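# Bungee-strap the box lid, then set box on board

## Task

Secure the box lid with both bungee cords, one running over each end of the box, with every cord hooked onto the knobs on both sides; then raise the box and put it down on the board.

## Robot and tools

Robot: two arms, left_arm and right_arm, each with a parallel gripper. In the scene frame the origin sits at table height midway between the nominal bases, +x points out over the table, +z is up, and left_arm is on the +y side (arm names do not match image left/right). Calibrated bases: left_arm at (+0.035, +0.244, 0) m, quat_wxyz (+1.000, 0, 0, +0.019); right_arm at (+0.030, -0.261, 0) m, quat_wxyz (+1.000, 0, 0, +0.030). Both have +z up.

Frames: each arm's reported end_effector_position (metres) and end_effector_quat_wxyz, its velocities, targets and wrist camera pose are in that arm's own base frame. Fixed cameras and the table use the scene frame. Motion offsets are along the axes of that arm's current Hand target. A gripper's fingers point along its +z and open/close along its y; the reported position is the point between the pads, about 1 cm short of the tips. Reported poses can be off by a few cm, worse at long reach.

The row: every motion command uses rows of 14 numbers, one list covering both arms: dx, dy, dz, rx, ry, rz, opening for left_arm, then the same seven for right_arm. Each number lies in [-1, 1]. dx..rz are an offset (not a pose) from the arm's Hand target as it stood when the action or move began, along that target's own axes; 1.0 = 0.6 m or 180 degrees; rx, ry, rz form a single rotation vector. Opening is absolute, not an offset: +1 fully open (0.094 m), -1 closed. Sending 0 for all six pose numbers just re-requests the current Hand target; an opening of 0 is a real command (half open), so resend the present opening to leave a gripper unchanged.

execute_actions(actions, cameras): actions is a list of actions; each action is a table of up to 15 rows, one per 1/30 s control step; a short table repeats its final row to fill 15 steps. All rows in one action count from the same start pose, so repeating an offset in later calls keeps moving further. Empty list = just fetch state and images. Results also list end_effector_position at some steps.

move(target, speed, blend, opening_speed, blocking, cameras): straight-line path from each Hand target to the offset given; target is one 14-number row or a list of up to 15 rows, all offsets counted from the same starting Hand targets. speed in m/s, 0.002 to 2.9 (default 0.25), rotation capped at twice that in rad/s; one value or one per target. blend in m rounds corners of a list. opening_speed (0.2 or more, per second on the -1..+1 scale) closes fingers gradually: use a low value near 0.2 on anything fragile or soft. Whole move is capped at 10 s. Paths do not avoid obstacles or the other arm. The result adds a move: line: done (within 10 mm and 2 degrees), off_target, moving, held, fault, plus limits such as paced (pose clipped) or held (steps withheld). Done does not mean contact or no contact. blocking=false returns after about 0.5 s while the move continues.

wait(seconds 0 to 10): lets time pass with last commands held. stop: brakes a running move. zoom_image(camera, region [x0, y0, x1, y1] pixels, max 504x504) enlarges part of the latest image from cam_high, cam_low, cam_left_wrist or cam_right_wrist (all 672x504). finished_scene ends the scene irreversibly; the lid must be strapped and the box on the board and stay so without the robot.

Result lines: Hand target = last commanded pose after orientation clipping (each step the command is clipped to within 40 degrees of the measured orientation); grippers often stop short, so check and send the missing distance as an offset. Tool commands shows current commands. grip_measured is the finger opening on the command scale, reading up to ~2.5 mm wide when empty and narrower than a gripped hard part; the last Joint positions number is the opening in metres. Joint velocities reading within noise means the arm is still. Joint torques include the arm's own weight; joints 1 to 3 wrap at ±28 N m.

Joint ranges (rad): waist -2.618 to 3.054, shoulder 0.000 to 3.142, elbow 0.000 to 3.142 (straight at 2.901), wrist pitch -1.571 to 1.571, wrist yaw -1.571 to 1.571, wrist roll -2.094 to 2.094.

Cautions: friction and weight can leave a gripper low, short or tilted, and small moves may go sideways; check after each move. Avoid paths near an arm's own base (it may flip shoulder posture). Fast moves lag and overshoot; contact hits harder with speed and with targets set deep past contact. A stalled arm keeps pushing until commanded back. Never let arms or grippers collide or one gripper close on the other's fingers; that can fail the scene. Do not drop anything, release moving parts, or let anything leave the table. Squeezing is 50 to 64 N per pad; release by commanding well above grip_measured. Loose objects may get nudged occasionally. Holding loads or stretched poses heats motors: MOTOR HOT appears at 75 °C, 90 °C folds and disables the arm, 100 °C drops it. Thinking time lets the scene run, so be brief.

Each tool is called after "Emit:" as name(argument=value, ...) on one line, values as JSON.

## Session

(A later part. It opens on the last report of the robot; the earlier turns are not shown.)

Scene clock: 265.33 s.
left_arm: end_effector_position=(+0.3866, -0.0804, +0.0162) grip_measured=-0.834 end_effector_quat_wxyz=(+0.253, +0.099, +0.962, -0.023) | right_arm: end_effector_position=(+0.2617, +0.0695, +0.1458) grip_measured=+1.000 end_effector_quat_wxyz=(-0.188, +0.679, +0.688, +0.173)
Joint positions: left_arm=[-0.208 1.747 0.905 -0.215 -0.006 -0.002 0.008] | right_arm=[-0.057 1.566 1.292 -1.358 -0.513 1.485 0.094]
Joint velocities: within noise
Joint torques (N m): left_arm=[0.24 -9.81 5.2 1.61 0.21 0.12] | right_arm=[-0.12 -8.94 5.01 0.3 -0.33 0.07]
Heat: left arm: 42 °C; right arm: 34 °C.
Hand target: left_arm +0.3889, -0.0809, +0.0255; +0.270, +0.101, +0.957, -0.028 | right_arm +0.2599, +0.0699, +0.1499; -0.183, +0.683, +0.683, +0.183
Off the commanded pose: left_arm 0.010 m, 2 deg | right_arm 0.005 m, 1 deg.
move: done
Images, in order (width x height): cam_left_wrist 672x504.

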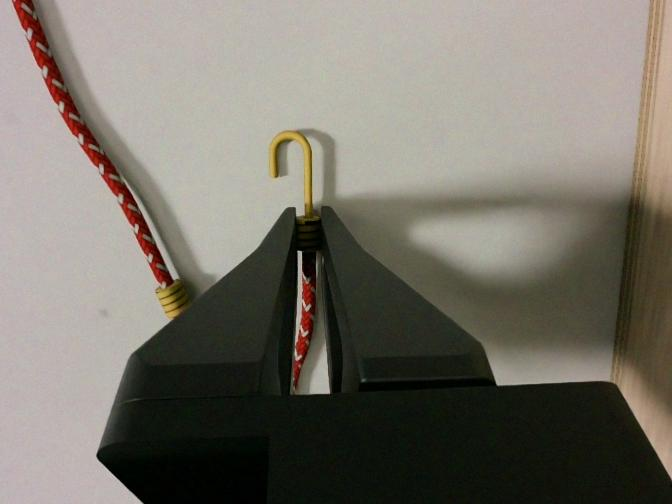

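Emit:
move(target=[[-0.0382, -0.0035, -0.0938, 0, 0, 0, -1, -0.03, 0, -0.03, 0, 0, 0, 1], [-0.1063, -0.0655, -0.4710, 0.0265, -0.0478, 0.0363, -1, -0.0988, 0, -0.0955, 0, 0, 0, 1]], speed=0.15)

Scene clock: 305.43 s.
left_arm: end_effector_position=(+0.2903, -0.0967, +0.2875) grip_measured=-0.834 end_effector_quat_wxyz=(+0.324, +0.156, +0.932, -0.054) | right_arm: end_effector_position=(+0.2560, -0.0057, +0.1672) grip_measured=+1.000 end_effector_quat_wxyz=(-0.187, +0.685, +0.680, +0.185)
Joint positions: left_arm=[-0.316 1.226 1.474 -1.15 0.01 0.013 0.008] | right_arm=[-0.348 1.628 1.431 -1.572 -0.497 1.18 0.094]
Joint velocities: within noise
Joint torques (N m): left_arm=[-0.58 -3.64 9.03 1.59 0.21 0.14] | right_arm=[-0.23 -4.92 8.65 -0.2 -0.16 -0.13]
Heat: left arm: 44 °C; right arm: 35 °C.
Hand target: left_arm +0.2894, -0.1001, +0.2998; +0.338, +0.164, +0.925, -0.060 | right_arm +0.2600, -0.0101, +0.1700; -0.183, +0.683, +0.683, +0.183
Off the commanded pose: left_arm 0.013 m, 2 deg | right_arm 0.007 m, 1 deg.
joint sent to its limit (right arm) — joint 4 (wrist pitch), lower limit. The joint targets still meet the commanded pose.
move: off_target (left_arm)

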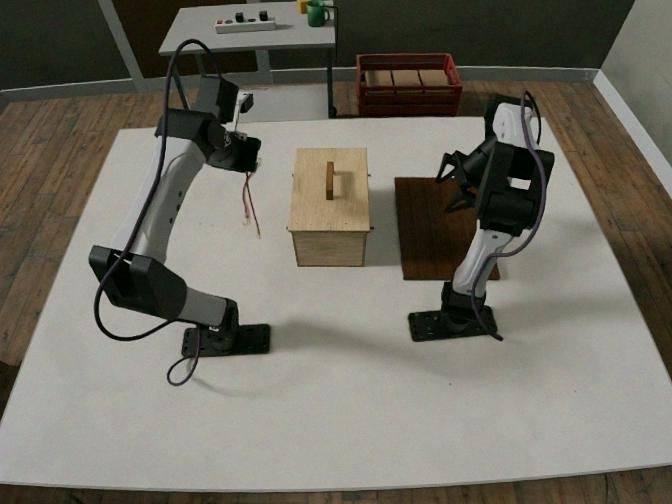

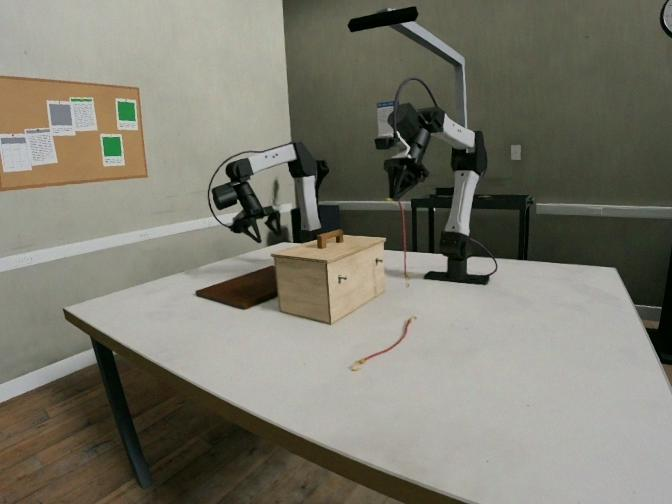

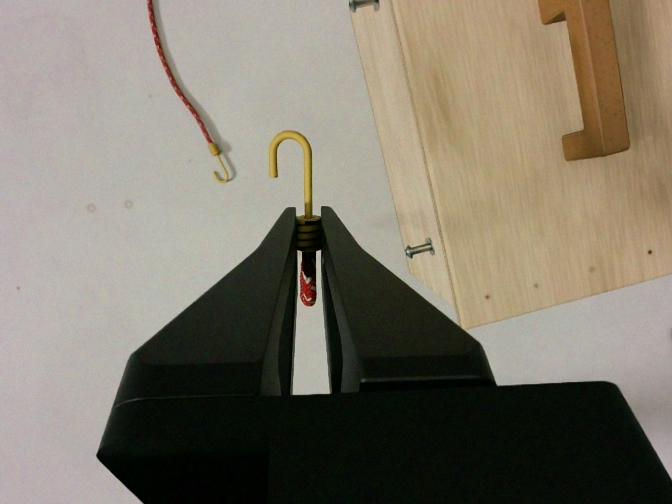

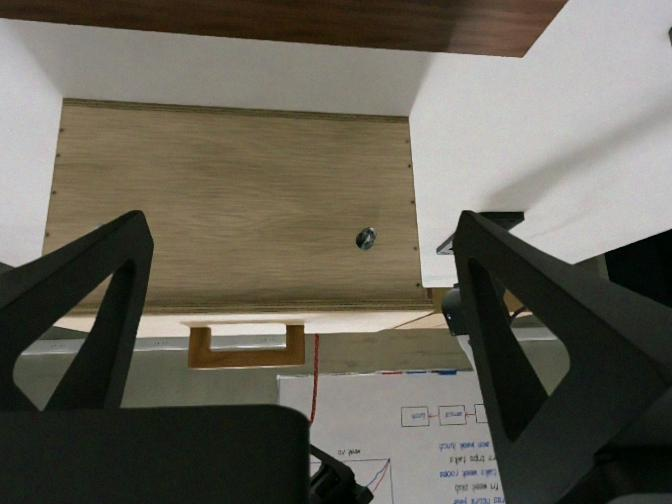

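Emit:
move(target=[-0.1465, -0.1702, -0.1928, 0.0795, -0.1370, 0.0609, -1, 0, 0, 0, 0, 0, 0, 1], speed=0.15)

Scene clock: 314.83 s.
left_arm: end_effector_position=(+0.2465, -0.1927, +0.4316) grip_measured=-0.834 end_effector_quat_wxyz=(+0.491, +0.280, +0.807, -0.172) | right_arm: end_effector_position=(+0.2560, -0.0058, +0.1672) grip_measured=+1.000 end_effector_quat_wxyz=(-0.187, +0.684, +0.680, +0.185)
Joint positions: left_arm=[-0.657 1.195 1.779 -1.061 0.012 0.004 0.008] | right_arm=[-0.348 1.628 1.431 -1.572 -0.496 1.179 0.094]
Joint velocities: within noise
Joint torques (N m): left_arm=[-0.57 -1.74 8.05 2.32 -0.06 -0.01] | right_arm=[-0.23 -4.93 8.64 -0.18 -0.16 -0.15]
Heat: left arm: 42 °C; right arm: 35 °C.
Hand target: left_arm +0.2475, -0.1934, +0.4449; +0.508, +0.274, +0.798, -0.175 | right_arm +0.2601, -0.0101, +0.1700; -0.183, +0.683, +0.684, +0.183
Off the commanded pose: left_arm 0.013 m, 2 deg | right_arm 0.007 m, 1 deg.
joint sent to its limit (right arm) — joint 4 (wrist pitch), lower limit. The joint targets still meet the commanded pose.
move: off_target (left_arm)

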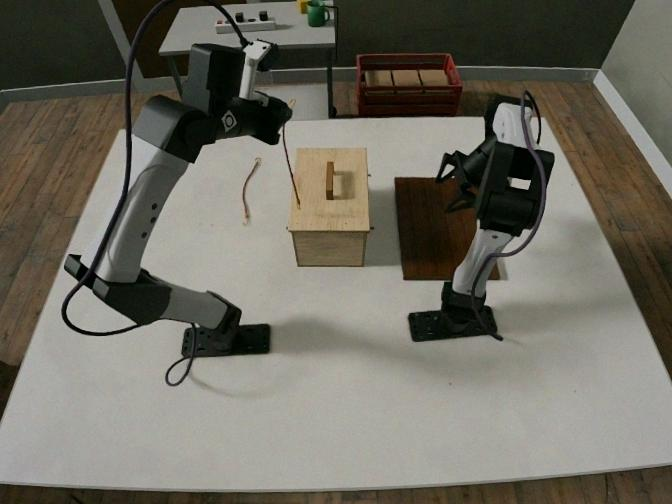

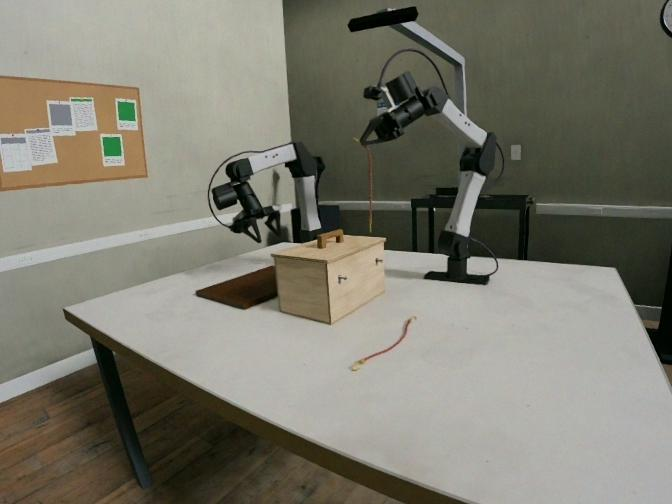

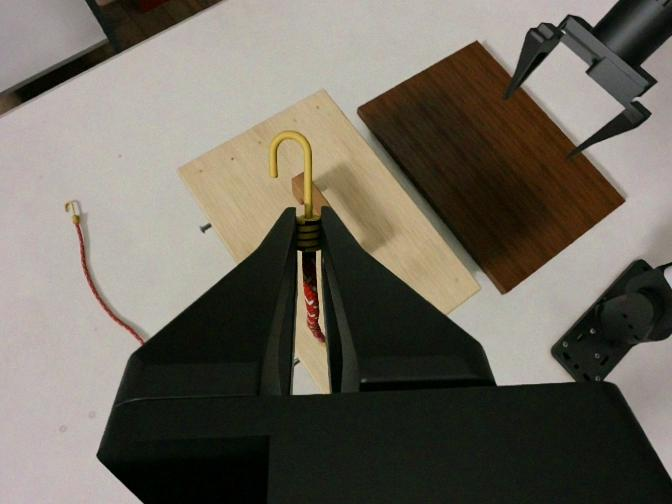

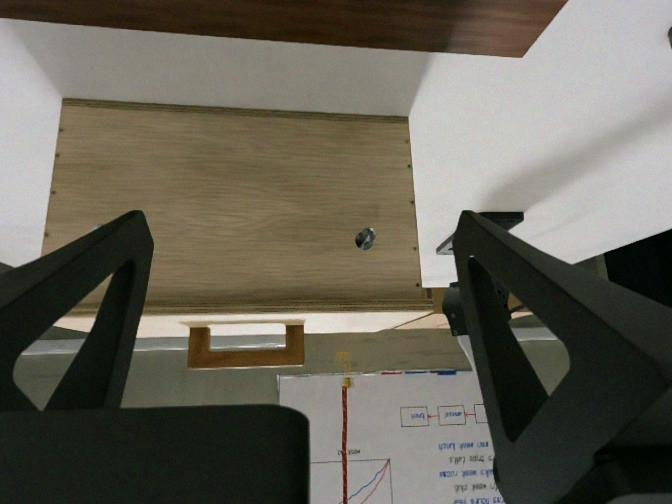

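Emit:
move(target=[-0.0747, -0.2917, 0.1483, 0.1132, -0.0275, 0.0472, -1, 0, 0, 0, 0, 0, 0, 1], speed=0.12)

Scene clock: 324.97 s.
left_arm: end_effector_position=(+0.2212, -0.3891, +0.4308) grip_measured=-0.834 end_effector_quat_wxyz=(+0.482, +0.409, +0.725, -0.274) | right_arm: end_effector_position=(+0.2559, -0.0057, +0.1672) grip_measured=+1.000 end_effector_quat_wxyz=(-0.187, +0.684, +0.680, +0.185)
Joint positions: left_arm=[-1.067 1.559 1.947 -0.785 -0.034 -0.018 0.008] | right_arm=[-0.348 1.628 1.431 -1.573 -0.496 1.179 0.094]
Joint velocities: within noise
Joint torques (N m): left_arm=[-0.51 -5.68 9.39 2.39 0.2 0.16] | right_arm=[-0.25 -4.92 8.64 -0.17 -0.16 -0.14]
Heat: left arm: 40 °C; right arm: 35 °C.
Hand target: left_arm +0.2184, -0.3927, +0.4479; +0.497, +0.410, +0.709, -0.287 | right_arm +0.2600, -0.0101, +0.1700; -0.183, +0.683, +0.683, +0.183
Off the commanded pose: left_arm 0.018 m, 3 deg | right_arm 0.007 m, 1 deg.
joint sent to its limit (right arm) — joint 4 (wrist pitch), lower limit. The joint targets still meet the commanded pose.
move: off_target (left_arm)

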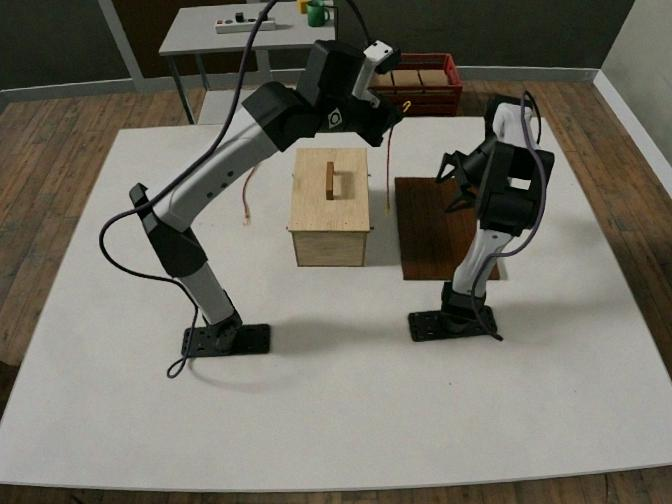

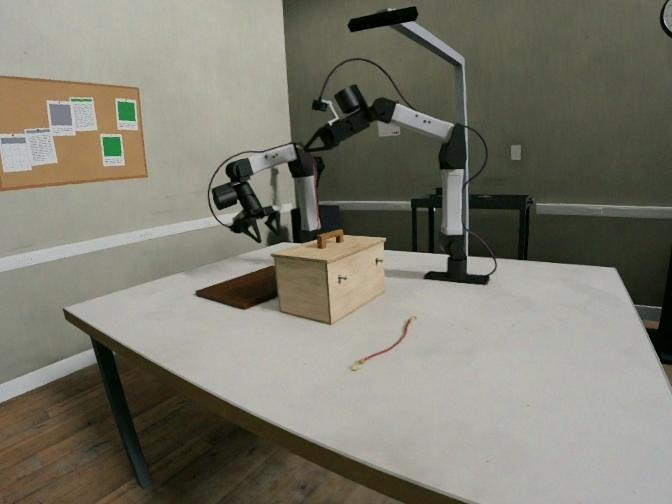

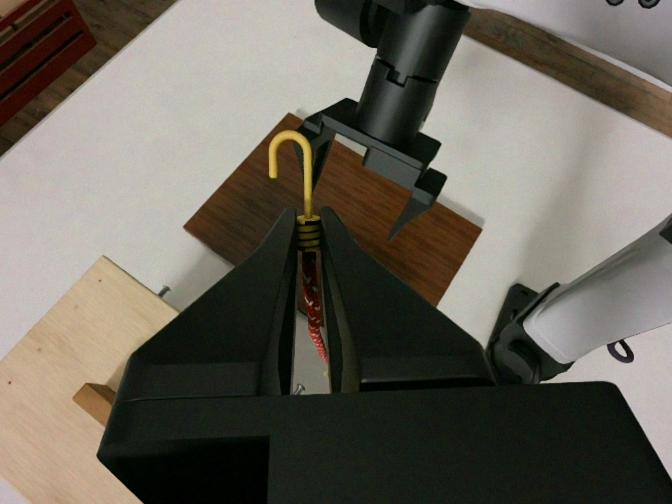

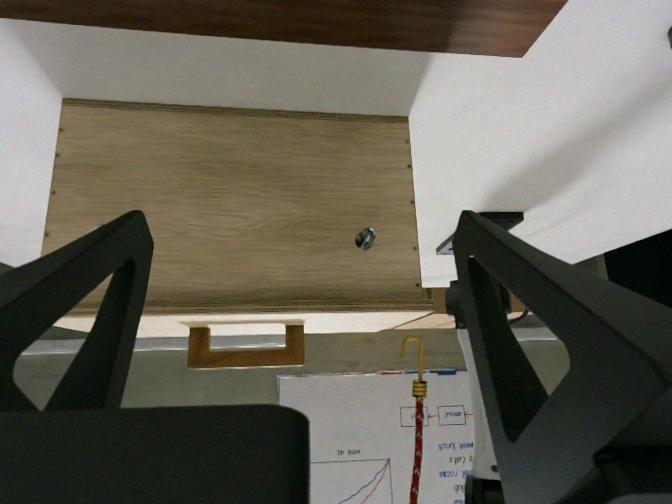

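Emit:
move(target=[[0.1005, 0.0523, -0.0187, 0.0009, 0.1023, -0.1648, -1, 0, 0, 0, 0, 0, 0, 1], [0.2008, 0.1085, -0.0502, -0.0296, 0.1837, -0.3759, -1, 0, 0, 0, 0, 0, 0, 1]], speed=0.15, blend=0.02)

Scene clock: 344.43 s.
left_arm: end_effector_position=(+0.2400, -0.2996, +0.3508) grip_measured=-0.834 end_effector_quat_wxyz=(+0.077, -0.002, +0.929, -0.361) | right_arm: end_effector_position=(+0.2559, -0.0057, +0.1672) grip_measured=+1.000 end_effector_quat_wxyz=(-0.187, +0.684, +0.680, +0.185)
Joint positions: left_arm=[-0.709 1.656 2.095 -1.366 0.428 -0.858 0.008] | right_arm=[-0.348 1.628 1.431 -1.573 -0.496 1.178 0.094]
Joint velocities: within noise
Joint torques (N m): left_arm=[0.44 -5.56 5.3 1.49 0.45 -0.02] | right_arm=[-0.24 -4.94 8.64 -0.17 -0.16 -0.14]
Heat: left arm: 40 °C; right arm: 36 °C.
Hand target: left_arm +0.2401, -0.2999, +0.3450; +0.063, -0.010, +0.931, -0.359 | right_arm +0.2600, -0.0101, +0.1700; -0.183, +0.683, +0.683, +0.183
Off the commanded pose: left_arm 0.006 m, 2 deg | right_arm 0.007 m, 1 deg.
joint sent to its limit (right arm) — joint 4 (wrist pitch), lower limit. The joint targets still meet the commanded pose.
move: done

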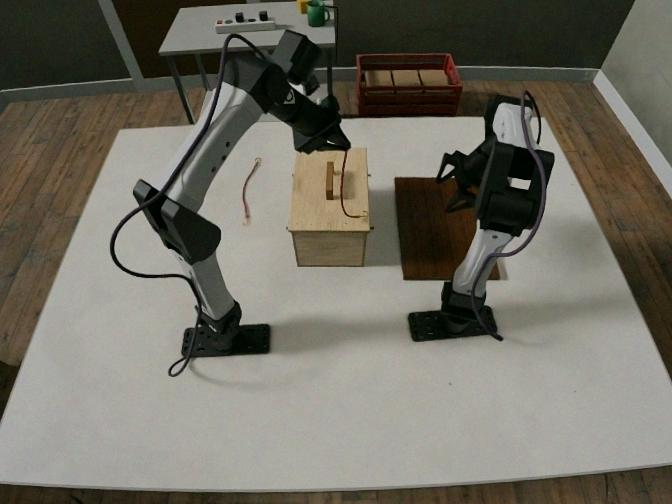

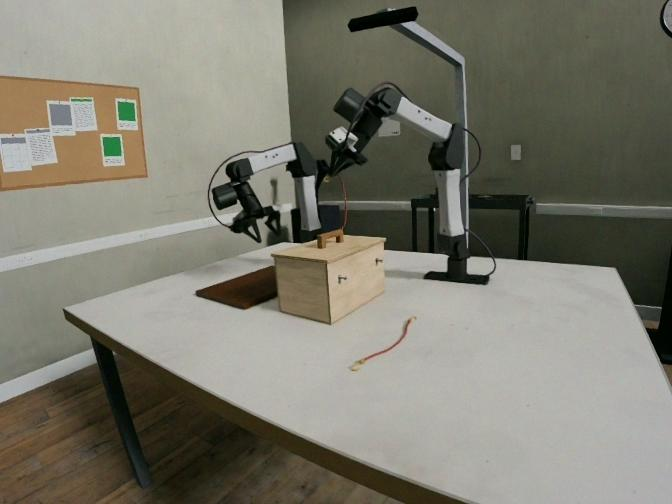

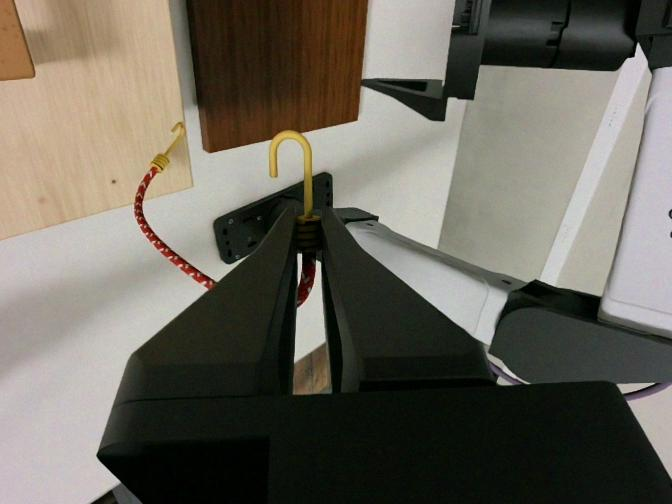

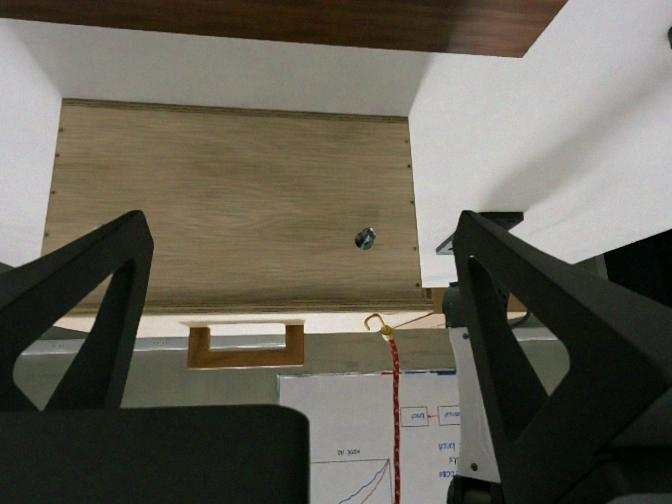

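Emit:
move(target=[[-0.0107, -0.1630, 0.0822, 0.0155, -0.0774, 0.2142, -1, 0, 0, 0, 0, 0, 0, 1]], speed=0.15, cameras=["cam_right_wrist", "cam_left_wrist"])

Scene clock: 355.03 s.
left_arm: end_effector_position=(+0.2471, -0.4003, +0.3640) grip_measured=-0.834 end_effector_quat_wxyz=(+0.270, +0.253, +0.868, -0.331) | right_arm: end_effector_position=(+0.2559, -0.0057, +0.1672) grip_measured=+1.000 end_effector_quat_wxyz=(-0.187, +0.684, +0.680, +0.185)
Joint positions: left_arm=[-0.959 1.802 2.201 -1.097 0.161 -0.468 0.008] | right_arm=[-0.348 1.628 1.431 -1.573 -0.496 1.178 0.094]
Joint velocities: within noise
Joint torques (N m): left_arm=[-0.47 -7.2 9.06 2.08 0.02 0.21] | right_arm=[-0.24 -4.93 8.64 -0.17 -0.16 -0.14]
Heat: left arm: 39 °C; right arm: 36 °C.
Hand target: left_arm +0.2500, -0.4049, +0.3750; +0.288, +0.256, +0.859, -0.336 | right_arm +0.2600, -0.0101, +0.1700; -0.183, +0.683, +0.683, +0.183
Off the commanded pose: left_arm 0.012 m, 2 deg | right_arm 0.007 m, 1 deg.
joint sent to its limit (right arm) — joint 4 (wrist pitch), lower limit. The joint targets still meet the commanded pose.
move: off_target (left_arm)
Images, in order (width x height): cam_left_wrist 672x504, cam_right_wrist 672x504.

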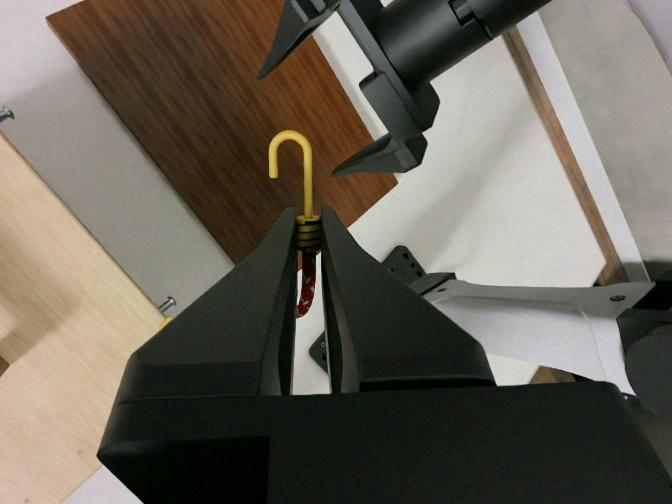

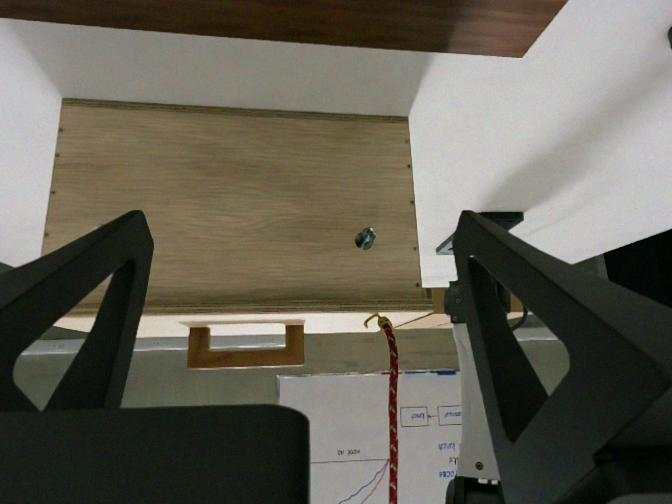

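Emit:
move(target=[[-0.0638, -0.0573, -0.0263, -0.0009, -0.1023, 0.1648, -1, 0, 0, 0, 0, 0, 0, 1]], speed=0.15, cameras=["cam_right_wrist", "cam_left_wrist"])

Scene clock: 361.53 s.
left_arm: end_effector_position=(+0.2547, -0.4307, +0.4109) grip_measured=-0.834 end_effector_quat_wxyz=(+0.479, +0.412, +0.721, -0.284) | right_arm: end_effector_position=(+0.2559, -0.0057, +0.1672) grip_measured=+1.000 end_effector_quat_wxyz=(-0.187, +0.684, +0.680, +0.185)
Joint positions: left_arm=[-1.028 1.708 2.006 -0.686 0.024 -0.006 0.008] | right_arm=[-0.348 1.628 1.431 -1.573 -0.496 1.178 0.094]
Joint velocities: within noise
Joint torques (N m): left_arm=[-0.61 -10.33 5.79 2.34 -0.01 0.15] | right_arm=[-0.23 -4.92 8.65 -0.18 -0.16 -0.14]
Heat: left arm: 40 °C; right arm: 37 °C.
Hand target: left_arm +0.2499, -0.4251, +0.4249; +0.497, +0.410, +0.709, -0.287 | right_arm +0.2600, -0.0101, +0.1700; -0.183, +0.683, +0.683, +0.183
Off the commanded pose: left_arm 0.016 m, 2 deg | right_arm 0.007 m, 1 deg.
joint sent to its limit (right arm) — joint 4 (wrist pitch), lower limit. The joint targets still meet the commanded pose.
move: off_target (left_arm)
Images, in order (width x height): cam_left_wrist 672x504, cam_right_wrist 672x504.

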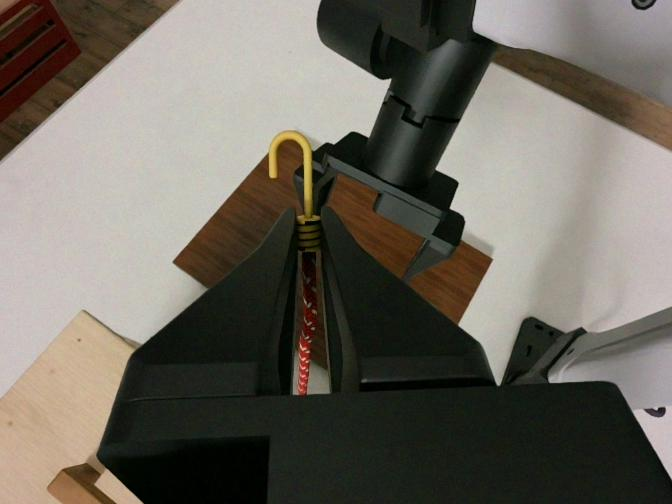

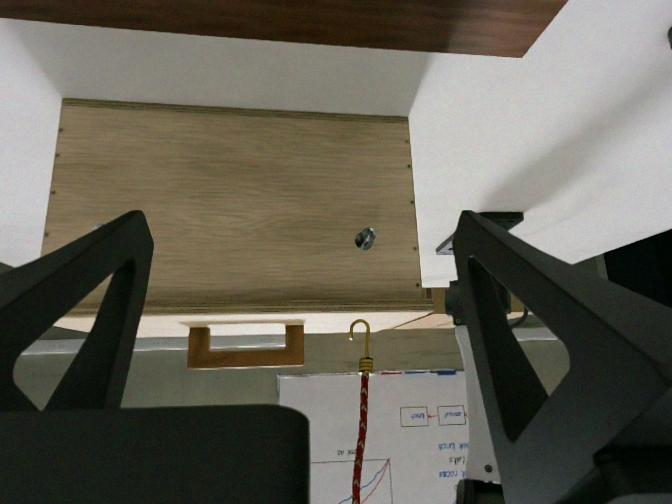

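Emit:
move(target=[[0.1463, -0.0103, 0.0367, 0, 0, 0, -1, 0, 0, 0, 0, 0, 0, 1], [0.2590, 0.0970, -0.1020, -0.0296, 0.1837, -0.3759, -1, 0, 0, 0, 0, 0, 0, 1]], speed=0.15, blend=0.01)

Scene clock: 370.33 s.
left_arm: end_effector_position=(+0.2430, -0.2980, +0.2906) grip_measured=-0.834 end_effector_quat_wxyz=(+0.063, -0.007, +0.935, -0.349) | right_arm: end_effector_position=(+0.2559, -0.0057, +0.1672) grip_measured=+1.000 end_effector_quat_wxyz=(-0.187, +0.684, +0.680, +0.185)
Joint positions: left_arm=[-0.698 1.562 1.742 -1.151 0.434 -0.848 0.008] | right_arm=[-0.348 1.628 1.431 -1.573 -0.496 1.178 0.094]
Joint velocities: within noise
Joint torques (N m): left_arm=[0.55 -5.44 9.46 1.43 0.45 -0.05] | right_arm=[-0.24 -4.92 8.64 -0.17 -0.16 -0.14]
Heat: left arm: 41 °C; right arm: 37 °C.
Hand target: left_arm +0.2452, -0.3001, +0.2999; +0.063, -0.009, +0.931, -0.359 | right_arm +0.2600, -0.0101, +0.1700; -0.183, +0.683, +0.683, +0.183
Off the commanded pose: left_arm 0.010 m, 1 deg | right_arm 0.007 m, 1 deg.
joint sent to its limit (right arm) — joint 4 (wrist pitch), lower limit. The joint targets still meet the commanded pose.
move: done

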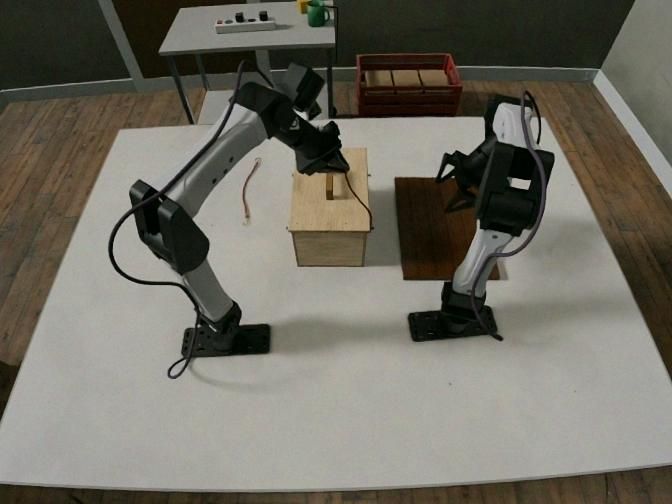

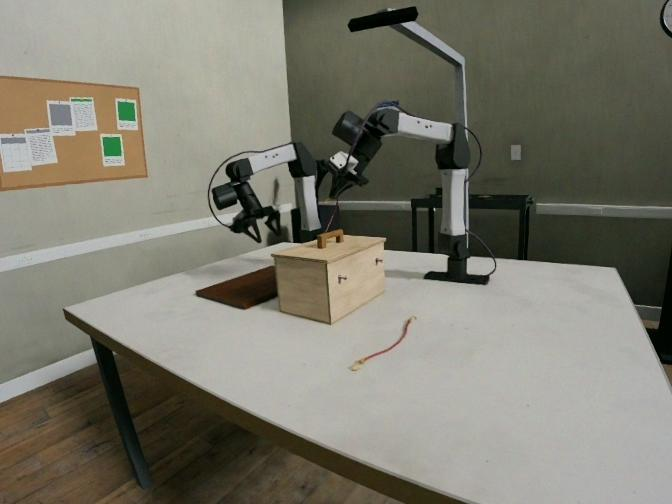

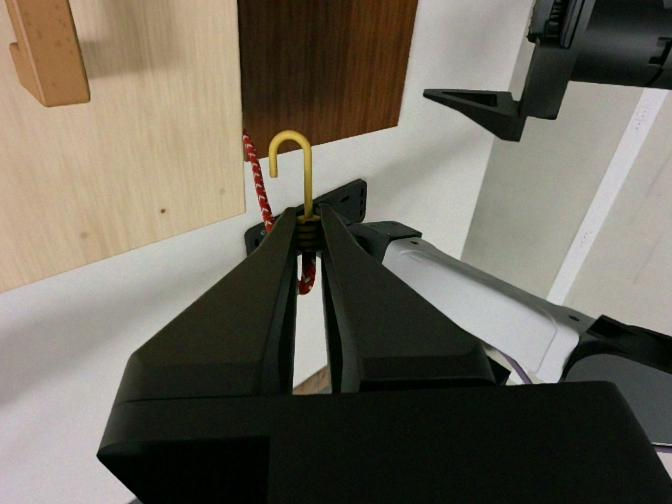

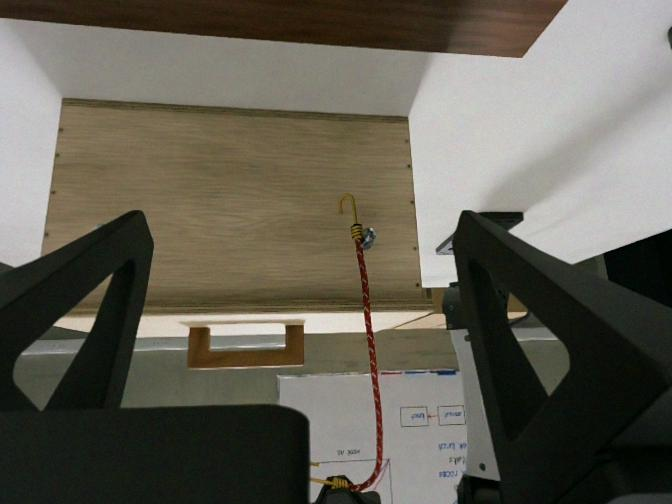

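Emit:
move(target=[[-0.0075, 0.0978, -0.0157, 0.0049, 0.0599, -0.2381, -1, 0, 0, 0, 0, 0, 0, 1], [-0.0112, 0.1860, -0.0047, 0.0287, 0.1289, -0.4873, -1, 0, 0, 0, 0, 0, 0, 1]], speed=0.12, blend=0.01)

Scene clock: 381.07 s.
left_arm: end_effector_position=(+0.2575, -0.2159, +0.2214) grip_measured=-0.834 end_effector_quat_wxyz=(-0.368, -0.582, +0.650, -0.323) | right_arm: end_effector_position=(+0.2559, -0.0057, +0.1672) grip_measured=+1.000 end_effector_quat_wxyz=(-0.187, +0.684, +0.680, +0.185)
Joint positions: left_arm=[-0.25 1.556 1.339 -1.143 1.009 -1.828 0.008] | right_arm=[-0.348 1.628 1.431 -1.573 -0.496 1.178 0.094]
Joint velocities: within noise
Joint torques (N m): left_arm=[0.57 -8.03 5.39 0.69 0.88 -0.09] | right_arm=[-0.24 -4.92 8.64 -0.17 -0.16 -0.14]
Heat: left arm: 40 °C; right arm: 37 °C.
Hand target: left_arm +0.2546, -0.2150, +0.2280; -0.371, -0.579, +0.644, -0.335 | right_arm +0.2600, -0.0101, +0.1700; -0.183, +0.683, +0.683, +0.183
Off the commanded pose: left_arm 0.007 m, 2 deg | right_arm 0.007 m, 1 deg.
joint sent to its limit (right arm) — joint 4 (wrist pitch), lower limit. The joint targets still meet the commanded pose.
move: done

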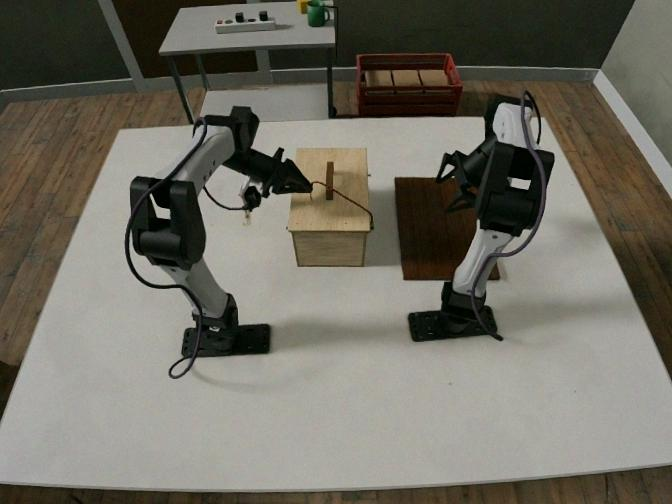

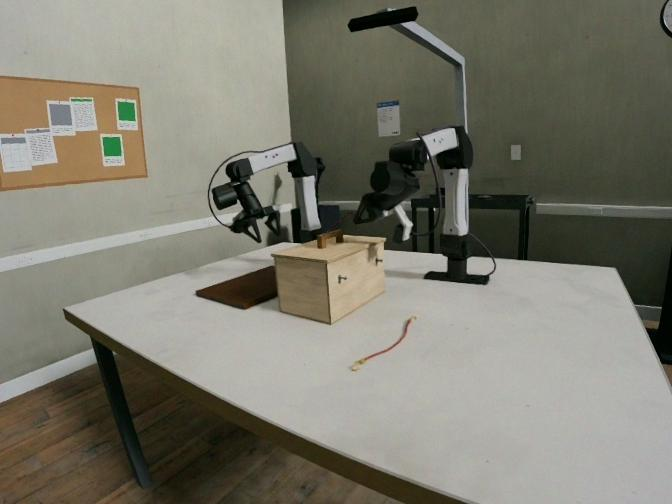

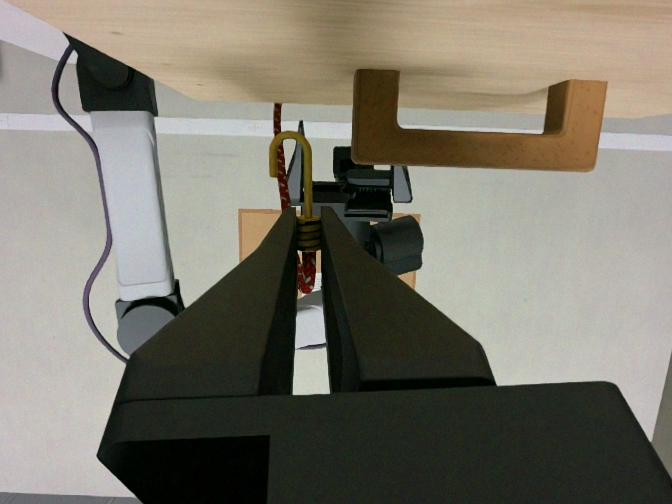

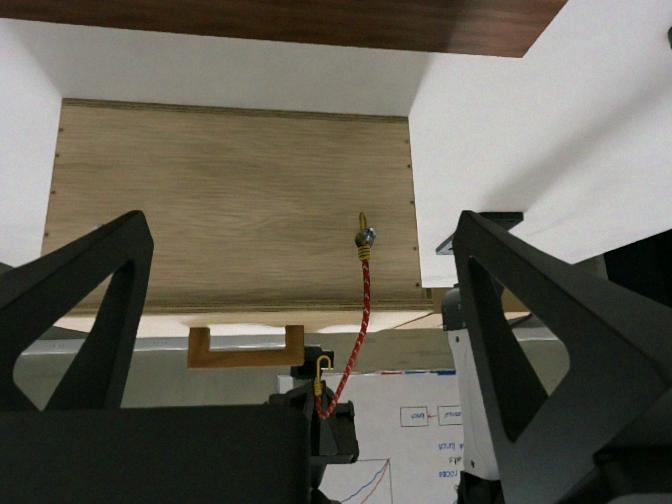

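Emit:
zoom_image(camera="cam_right_wrist", region=[280, 170, 460, 430])

Scaled by 1.938.

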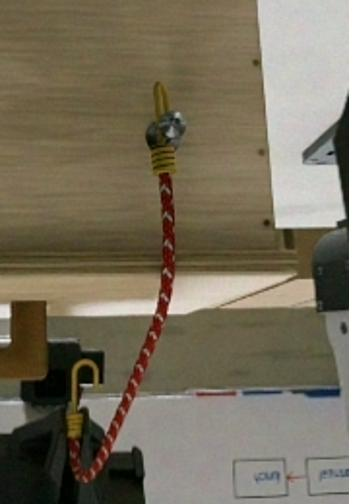

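Emit:
move(target=[0.0285, 0.0367, -0.0507, 0, 0, 0, -1, 0, 0, 0, 0, 0, 0, 1], speed=0.1, cameras=["cam_right_wrist", "cam_left_wrist"])

Emit:
zoom_image(camera="cam_right_wrist", region=[280, 170, 460, 430])

Scene clock: 397.30 s.
left_arm: end_effector_position=(+0.2328, -0.1955, +0.2404) grip_measured=-0.835 end_effector_quat_wxyz=(+0.376, +0.591, -0.642, +0.311) | right_arm: end_effector_position=(+0.2559, -0.0057, +0.1672) grip_measured=+1.000 end_effector_quat_wxyz=(-0.187, +0.684, +0.680, +0.185)
Joint positions: left_arm=[-0.197 1.493 1.361 -1.34 1.017 -1.74 0.008] | right_arm=[-0.348 1.628 1.431 -1.573 -0.496 1.178 0.094]
Joint velocities: within noise
Joint torques (N m): left_arm=[0.81 -6.74 9.26 0.24 0.89 0.11] | right_arm=[-0.24 -4.93 8.64 -0.17 -0.16 -0.14]
Heat: left arm: 41 °C; right arm: 38 °C.
Hand target: left_arm +0.2345, -0.1950, +0.2580; +0.371, +0.579, -0.644, +0.335 | right_arm +0.2600, -0.0101, +0.1700; -0.183, +0.683, +0.683, +0.183
Off the commanded pose: left_arm 0.018 m, 3 deg | right_arm 0.007 m, 1 deg.
joint sent to its limit (right arm) — joint 4 (wrist pitch), lower limit. The joint targets still meet the commanded pose.
move: off_target (left_arm)
Images, in order (width x height): cam_left_wrist 672x504, cam_right_wrist 672x504.

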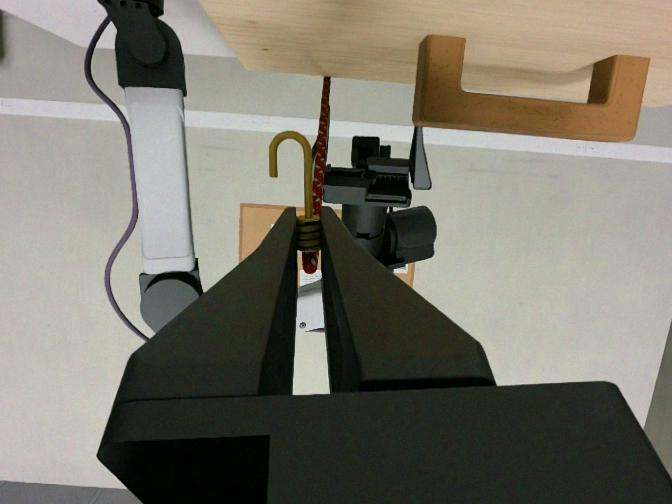

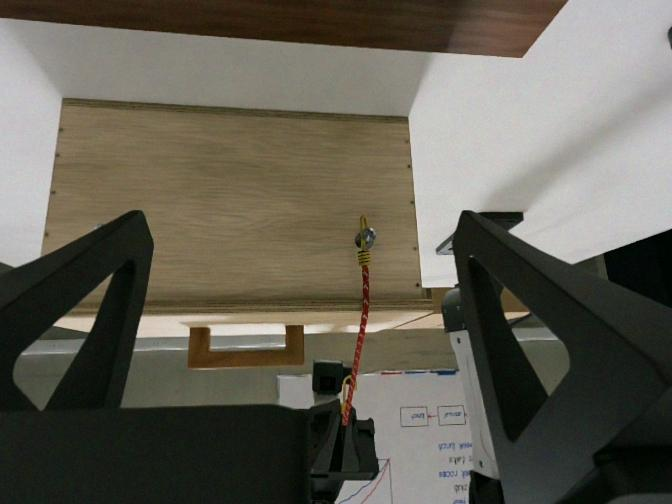

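Scaled by 1.938.

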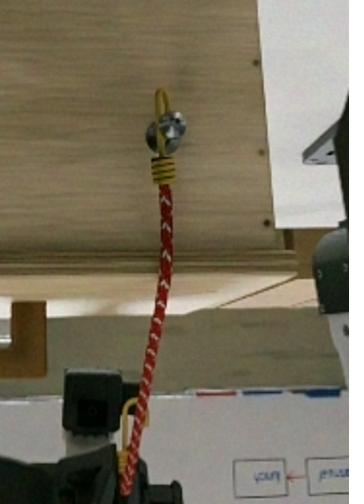

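Emit:
zoom_image(camera="cam_right_wrist", region=[330, 195, 400, 275])

Scaled by 6.300.

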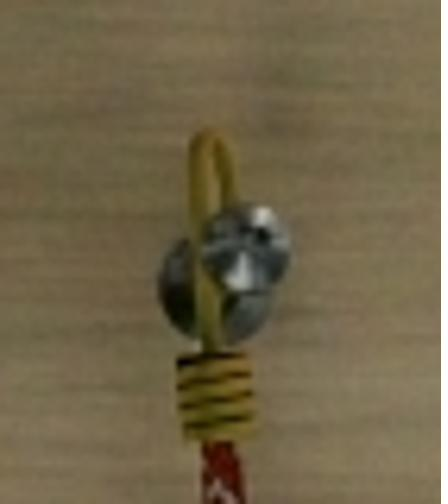

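Emit:
move(target=[-0.0295, -0.0038, 0.0590, 0, 0, 0, -1, 0, 0, 0, 0, 0, 0, 1], speed=0.1, cameras=["cam_right_wrist"])

Emit:
zoom_image(camera="cam_right_wrist", region=[320, 180, 410, 280])

Scene clock: 406.03 s.
left_arm: end_effector_position=(+0.2393, -0.2155, +0.2218) grip_measured=-0.834 end_effector_quat_wxyz=(-0.370, -0.583, +0.644, -0.330) | right_arm: end_effector_position=(+0.2559, -0.0057, +0.1672) grip_measured=+1.000 end_effector_quat_wxyz=(-0.187, +0.684, +0.680, +0.185)
Joint positions: left_arm=[-0.262 1.469 1.247 -1.094 1.018 -1.877 0.008] | right_arm=[-0.348 1.628 1.431 -1.573 -0.496 1.178 0.094]
Joint velocities: within noise
Joint torques (N m): left_arm=[-0.57 -7.06 5.49 0.8 0.71 -0.08] | right_arm=[-0.24 -4.93 8.64 -0.17 -0.16 -0.14]
Heat: left arm: 40 °C; right arm: 38 °C.
Hand target: left_arm +0.2346, -0.2168, +0.2250; -0.371, -0.579, +0.644, -0.335 | right_arm +0.2600, -0.0101, +0.1700; -0.183, +0.683, +0.683, +0.183
Off the commanded pose: left_arm 0.006 m, 1 deg | right_arm 0.007 m, 1 deg.
joint sent to its limit (right arm) — joint 4 (wrist pitch), lower limit. The joint targets still meet the commanded pose.
move: done
Images, in order (width x height): cam_right_wrist 672x504.

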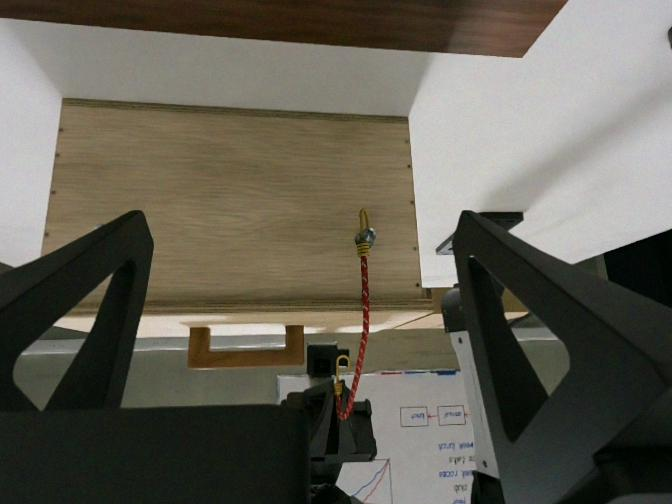

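Scaled by 5.040.

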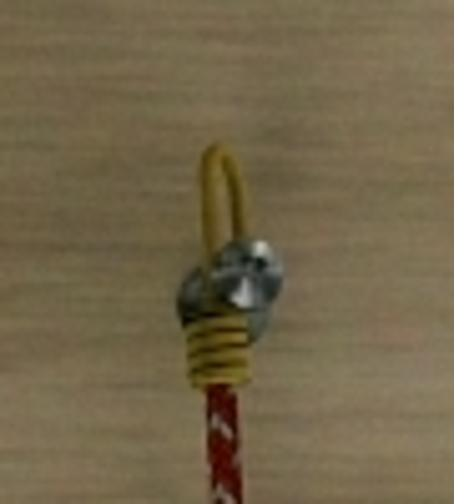

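Emit:
move(target=[0.0007, -0.0503, 0.0012, 0, 0, 0, -1, 0, 0, 0, 0, 0, 0, 1], speed=0.1, cameras=["cam_right_wrist"])

Emit:
zoom_image(camera="cam_right_wrist", region=[300, 180, 420, 300])

Scene clock: 415.83 s.
left_arm: end_effector_position=(+0.2581, -0.2205, +0.2162) grip_measured=-0.835 end_effector_quat_wxyz=(-0.375, -0.586, +0.642, -0.322) | right_arm: end_effector_position=(+0.2559, -0.0057, +0.1672) grip_measured=+1.000 end_effector_quat_wxyz=(-0.187, +0.684, +0.680, +0.185)
Joint positions: left_arm=[-0.262 1.557 1.311 -1.093 1.018 -1.872 0.008] | right_arm=[-0.348 1.628 1.431 -1.573 -0.496 1.178 0.094]
Joint velocities: within noise
Joint torques (N m): left_arm=[0.58 -5.41 9.35 0.59 0.74 0.13] | right_arm=[-0.24 -4.94 8.64 -0.17 -0.16 -0.14]
Heat: left arm: 41 °C; right arm: 38 °C.
Hand target: left_arm +0.2645, -0.2208, +0.2250; -0.371, -0.579, +0.644, -0.335 | right_arm +0.2600, -0.0101, +0.1700; -0.183, +0.683, +0.683, +0.183
Off the commanded pose: left_arm 0.011 m, 2 deg | right_arm 0.007 m, 1 deg.
joint sent to its limit (right arm) — joint 4 (wrist pitch), lower limit. The joint targets still meet the commanded pose.
move: off_target (left_arm)
Images, in order (width x height): cam_right_wrist 672x504.

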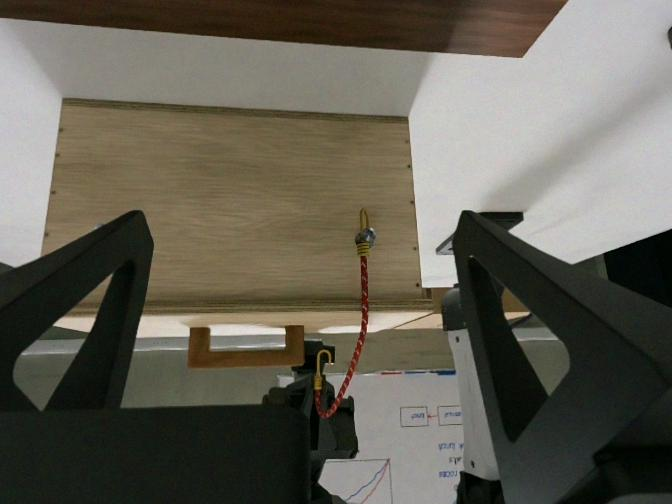

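Scaled by 4.200.

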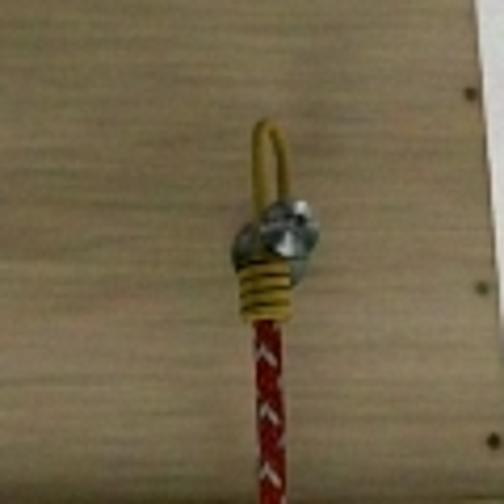

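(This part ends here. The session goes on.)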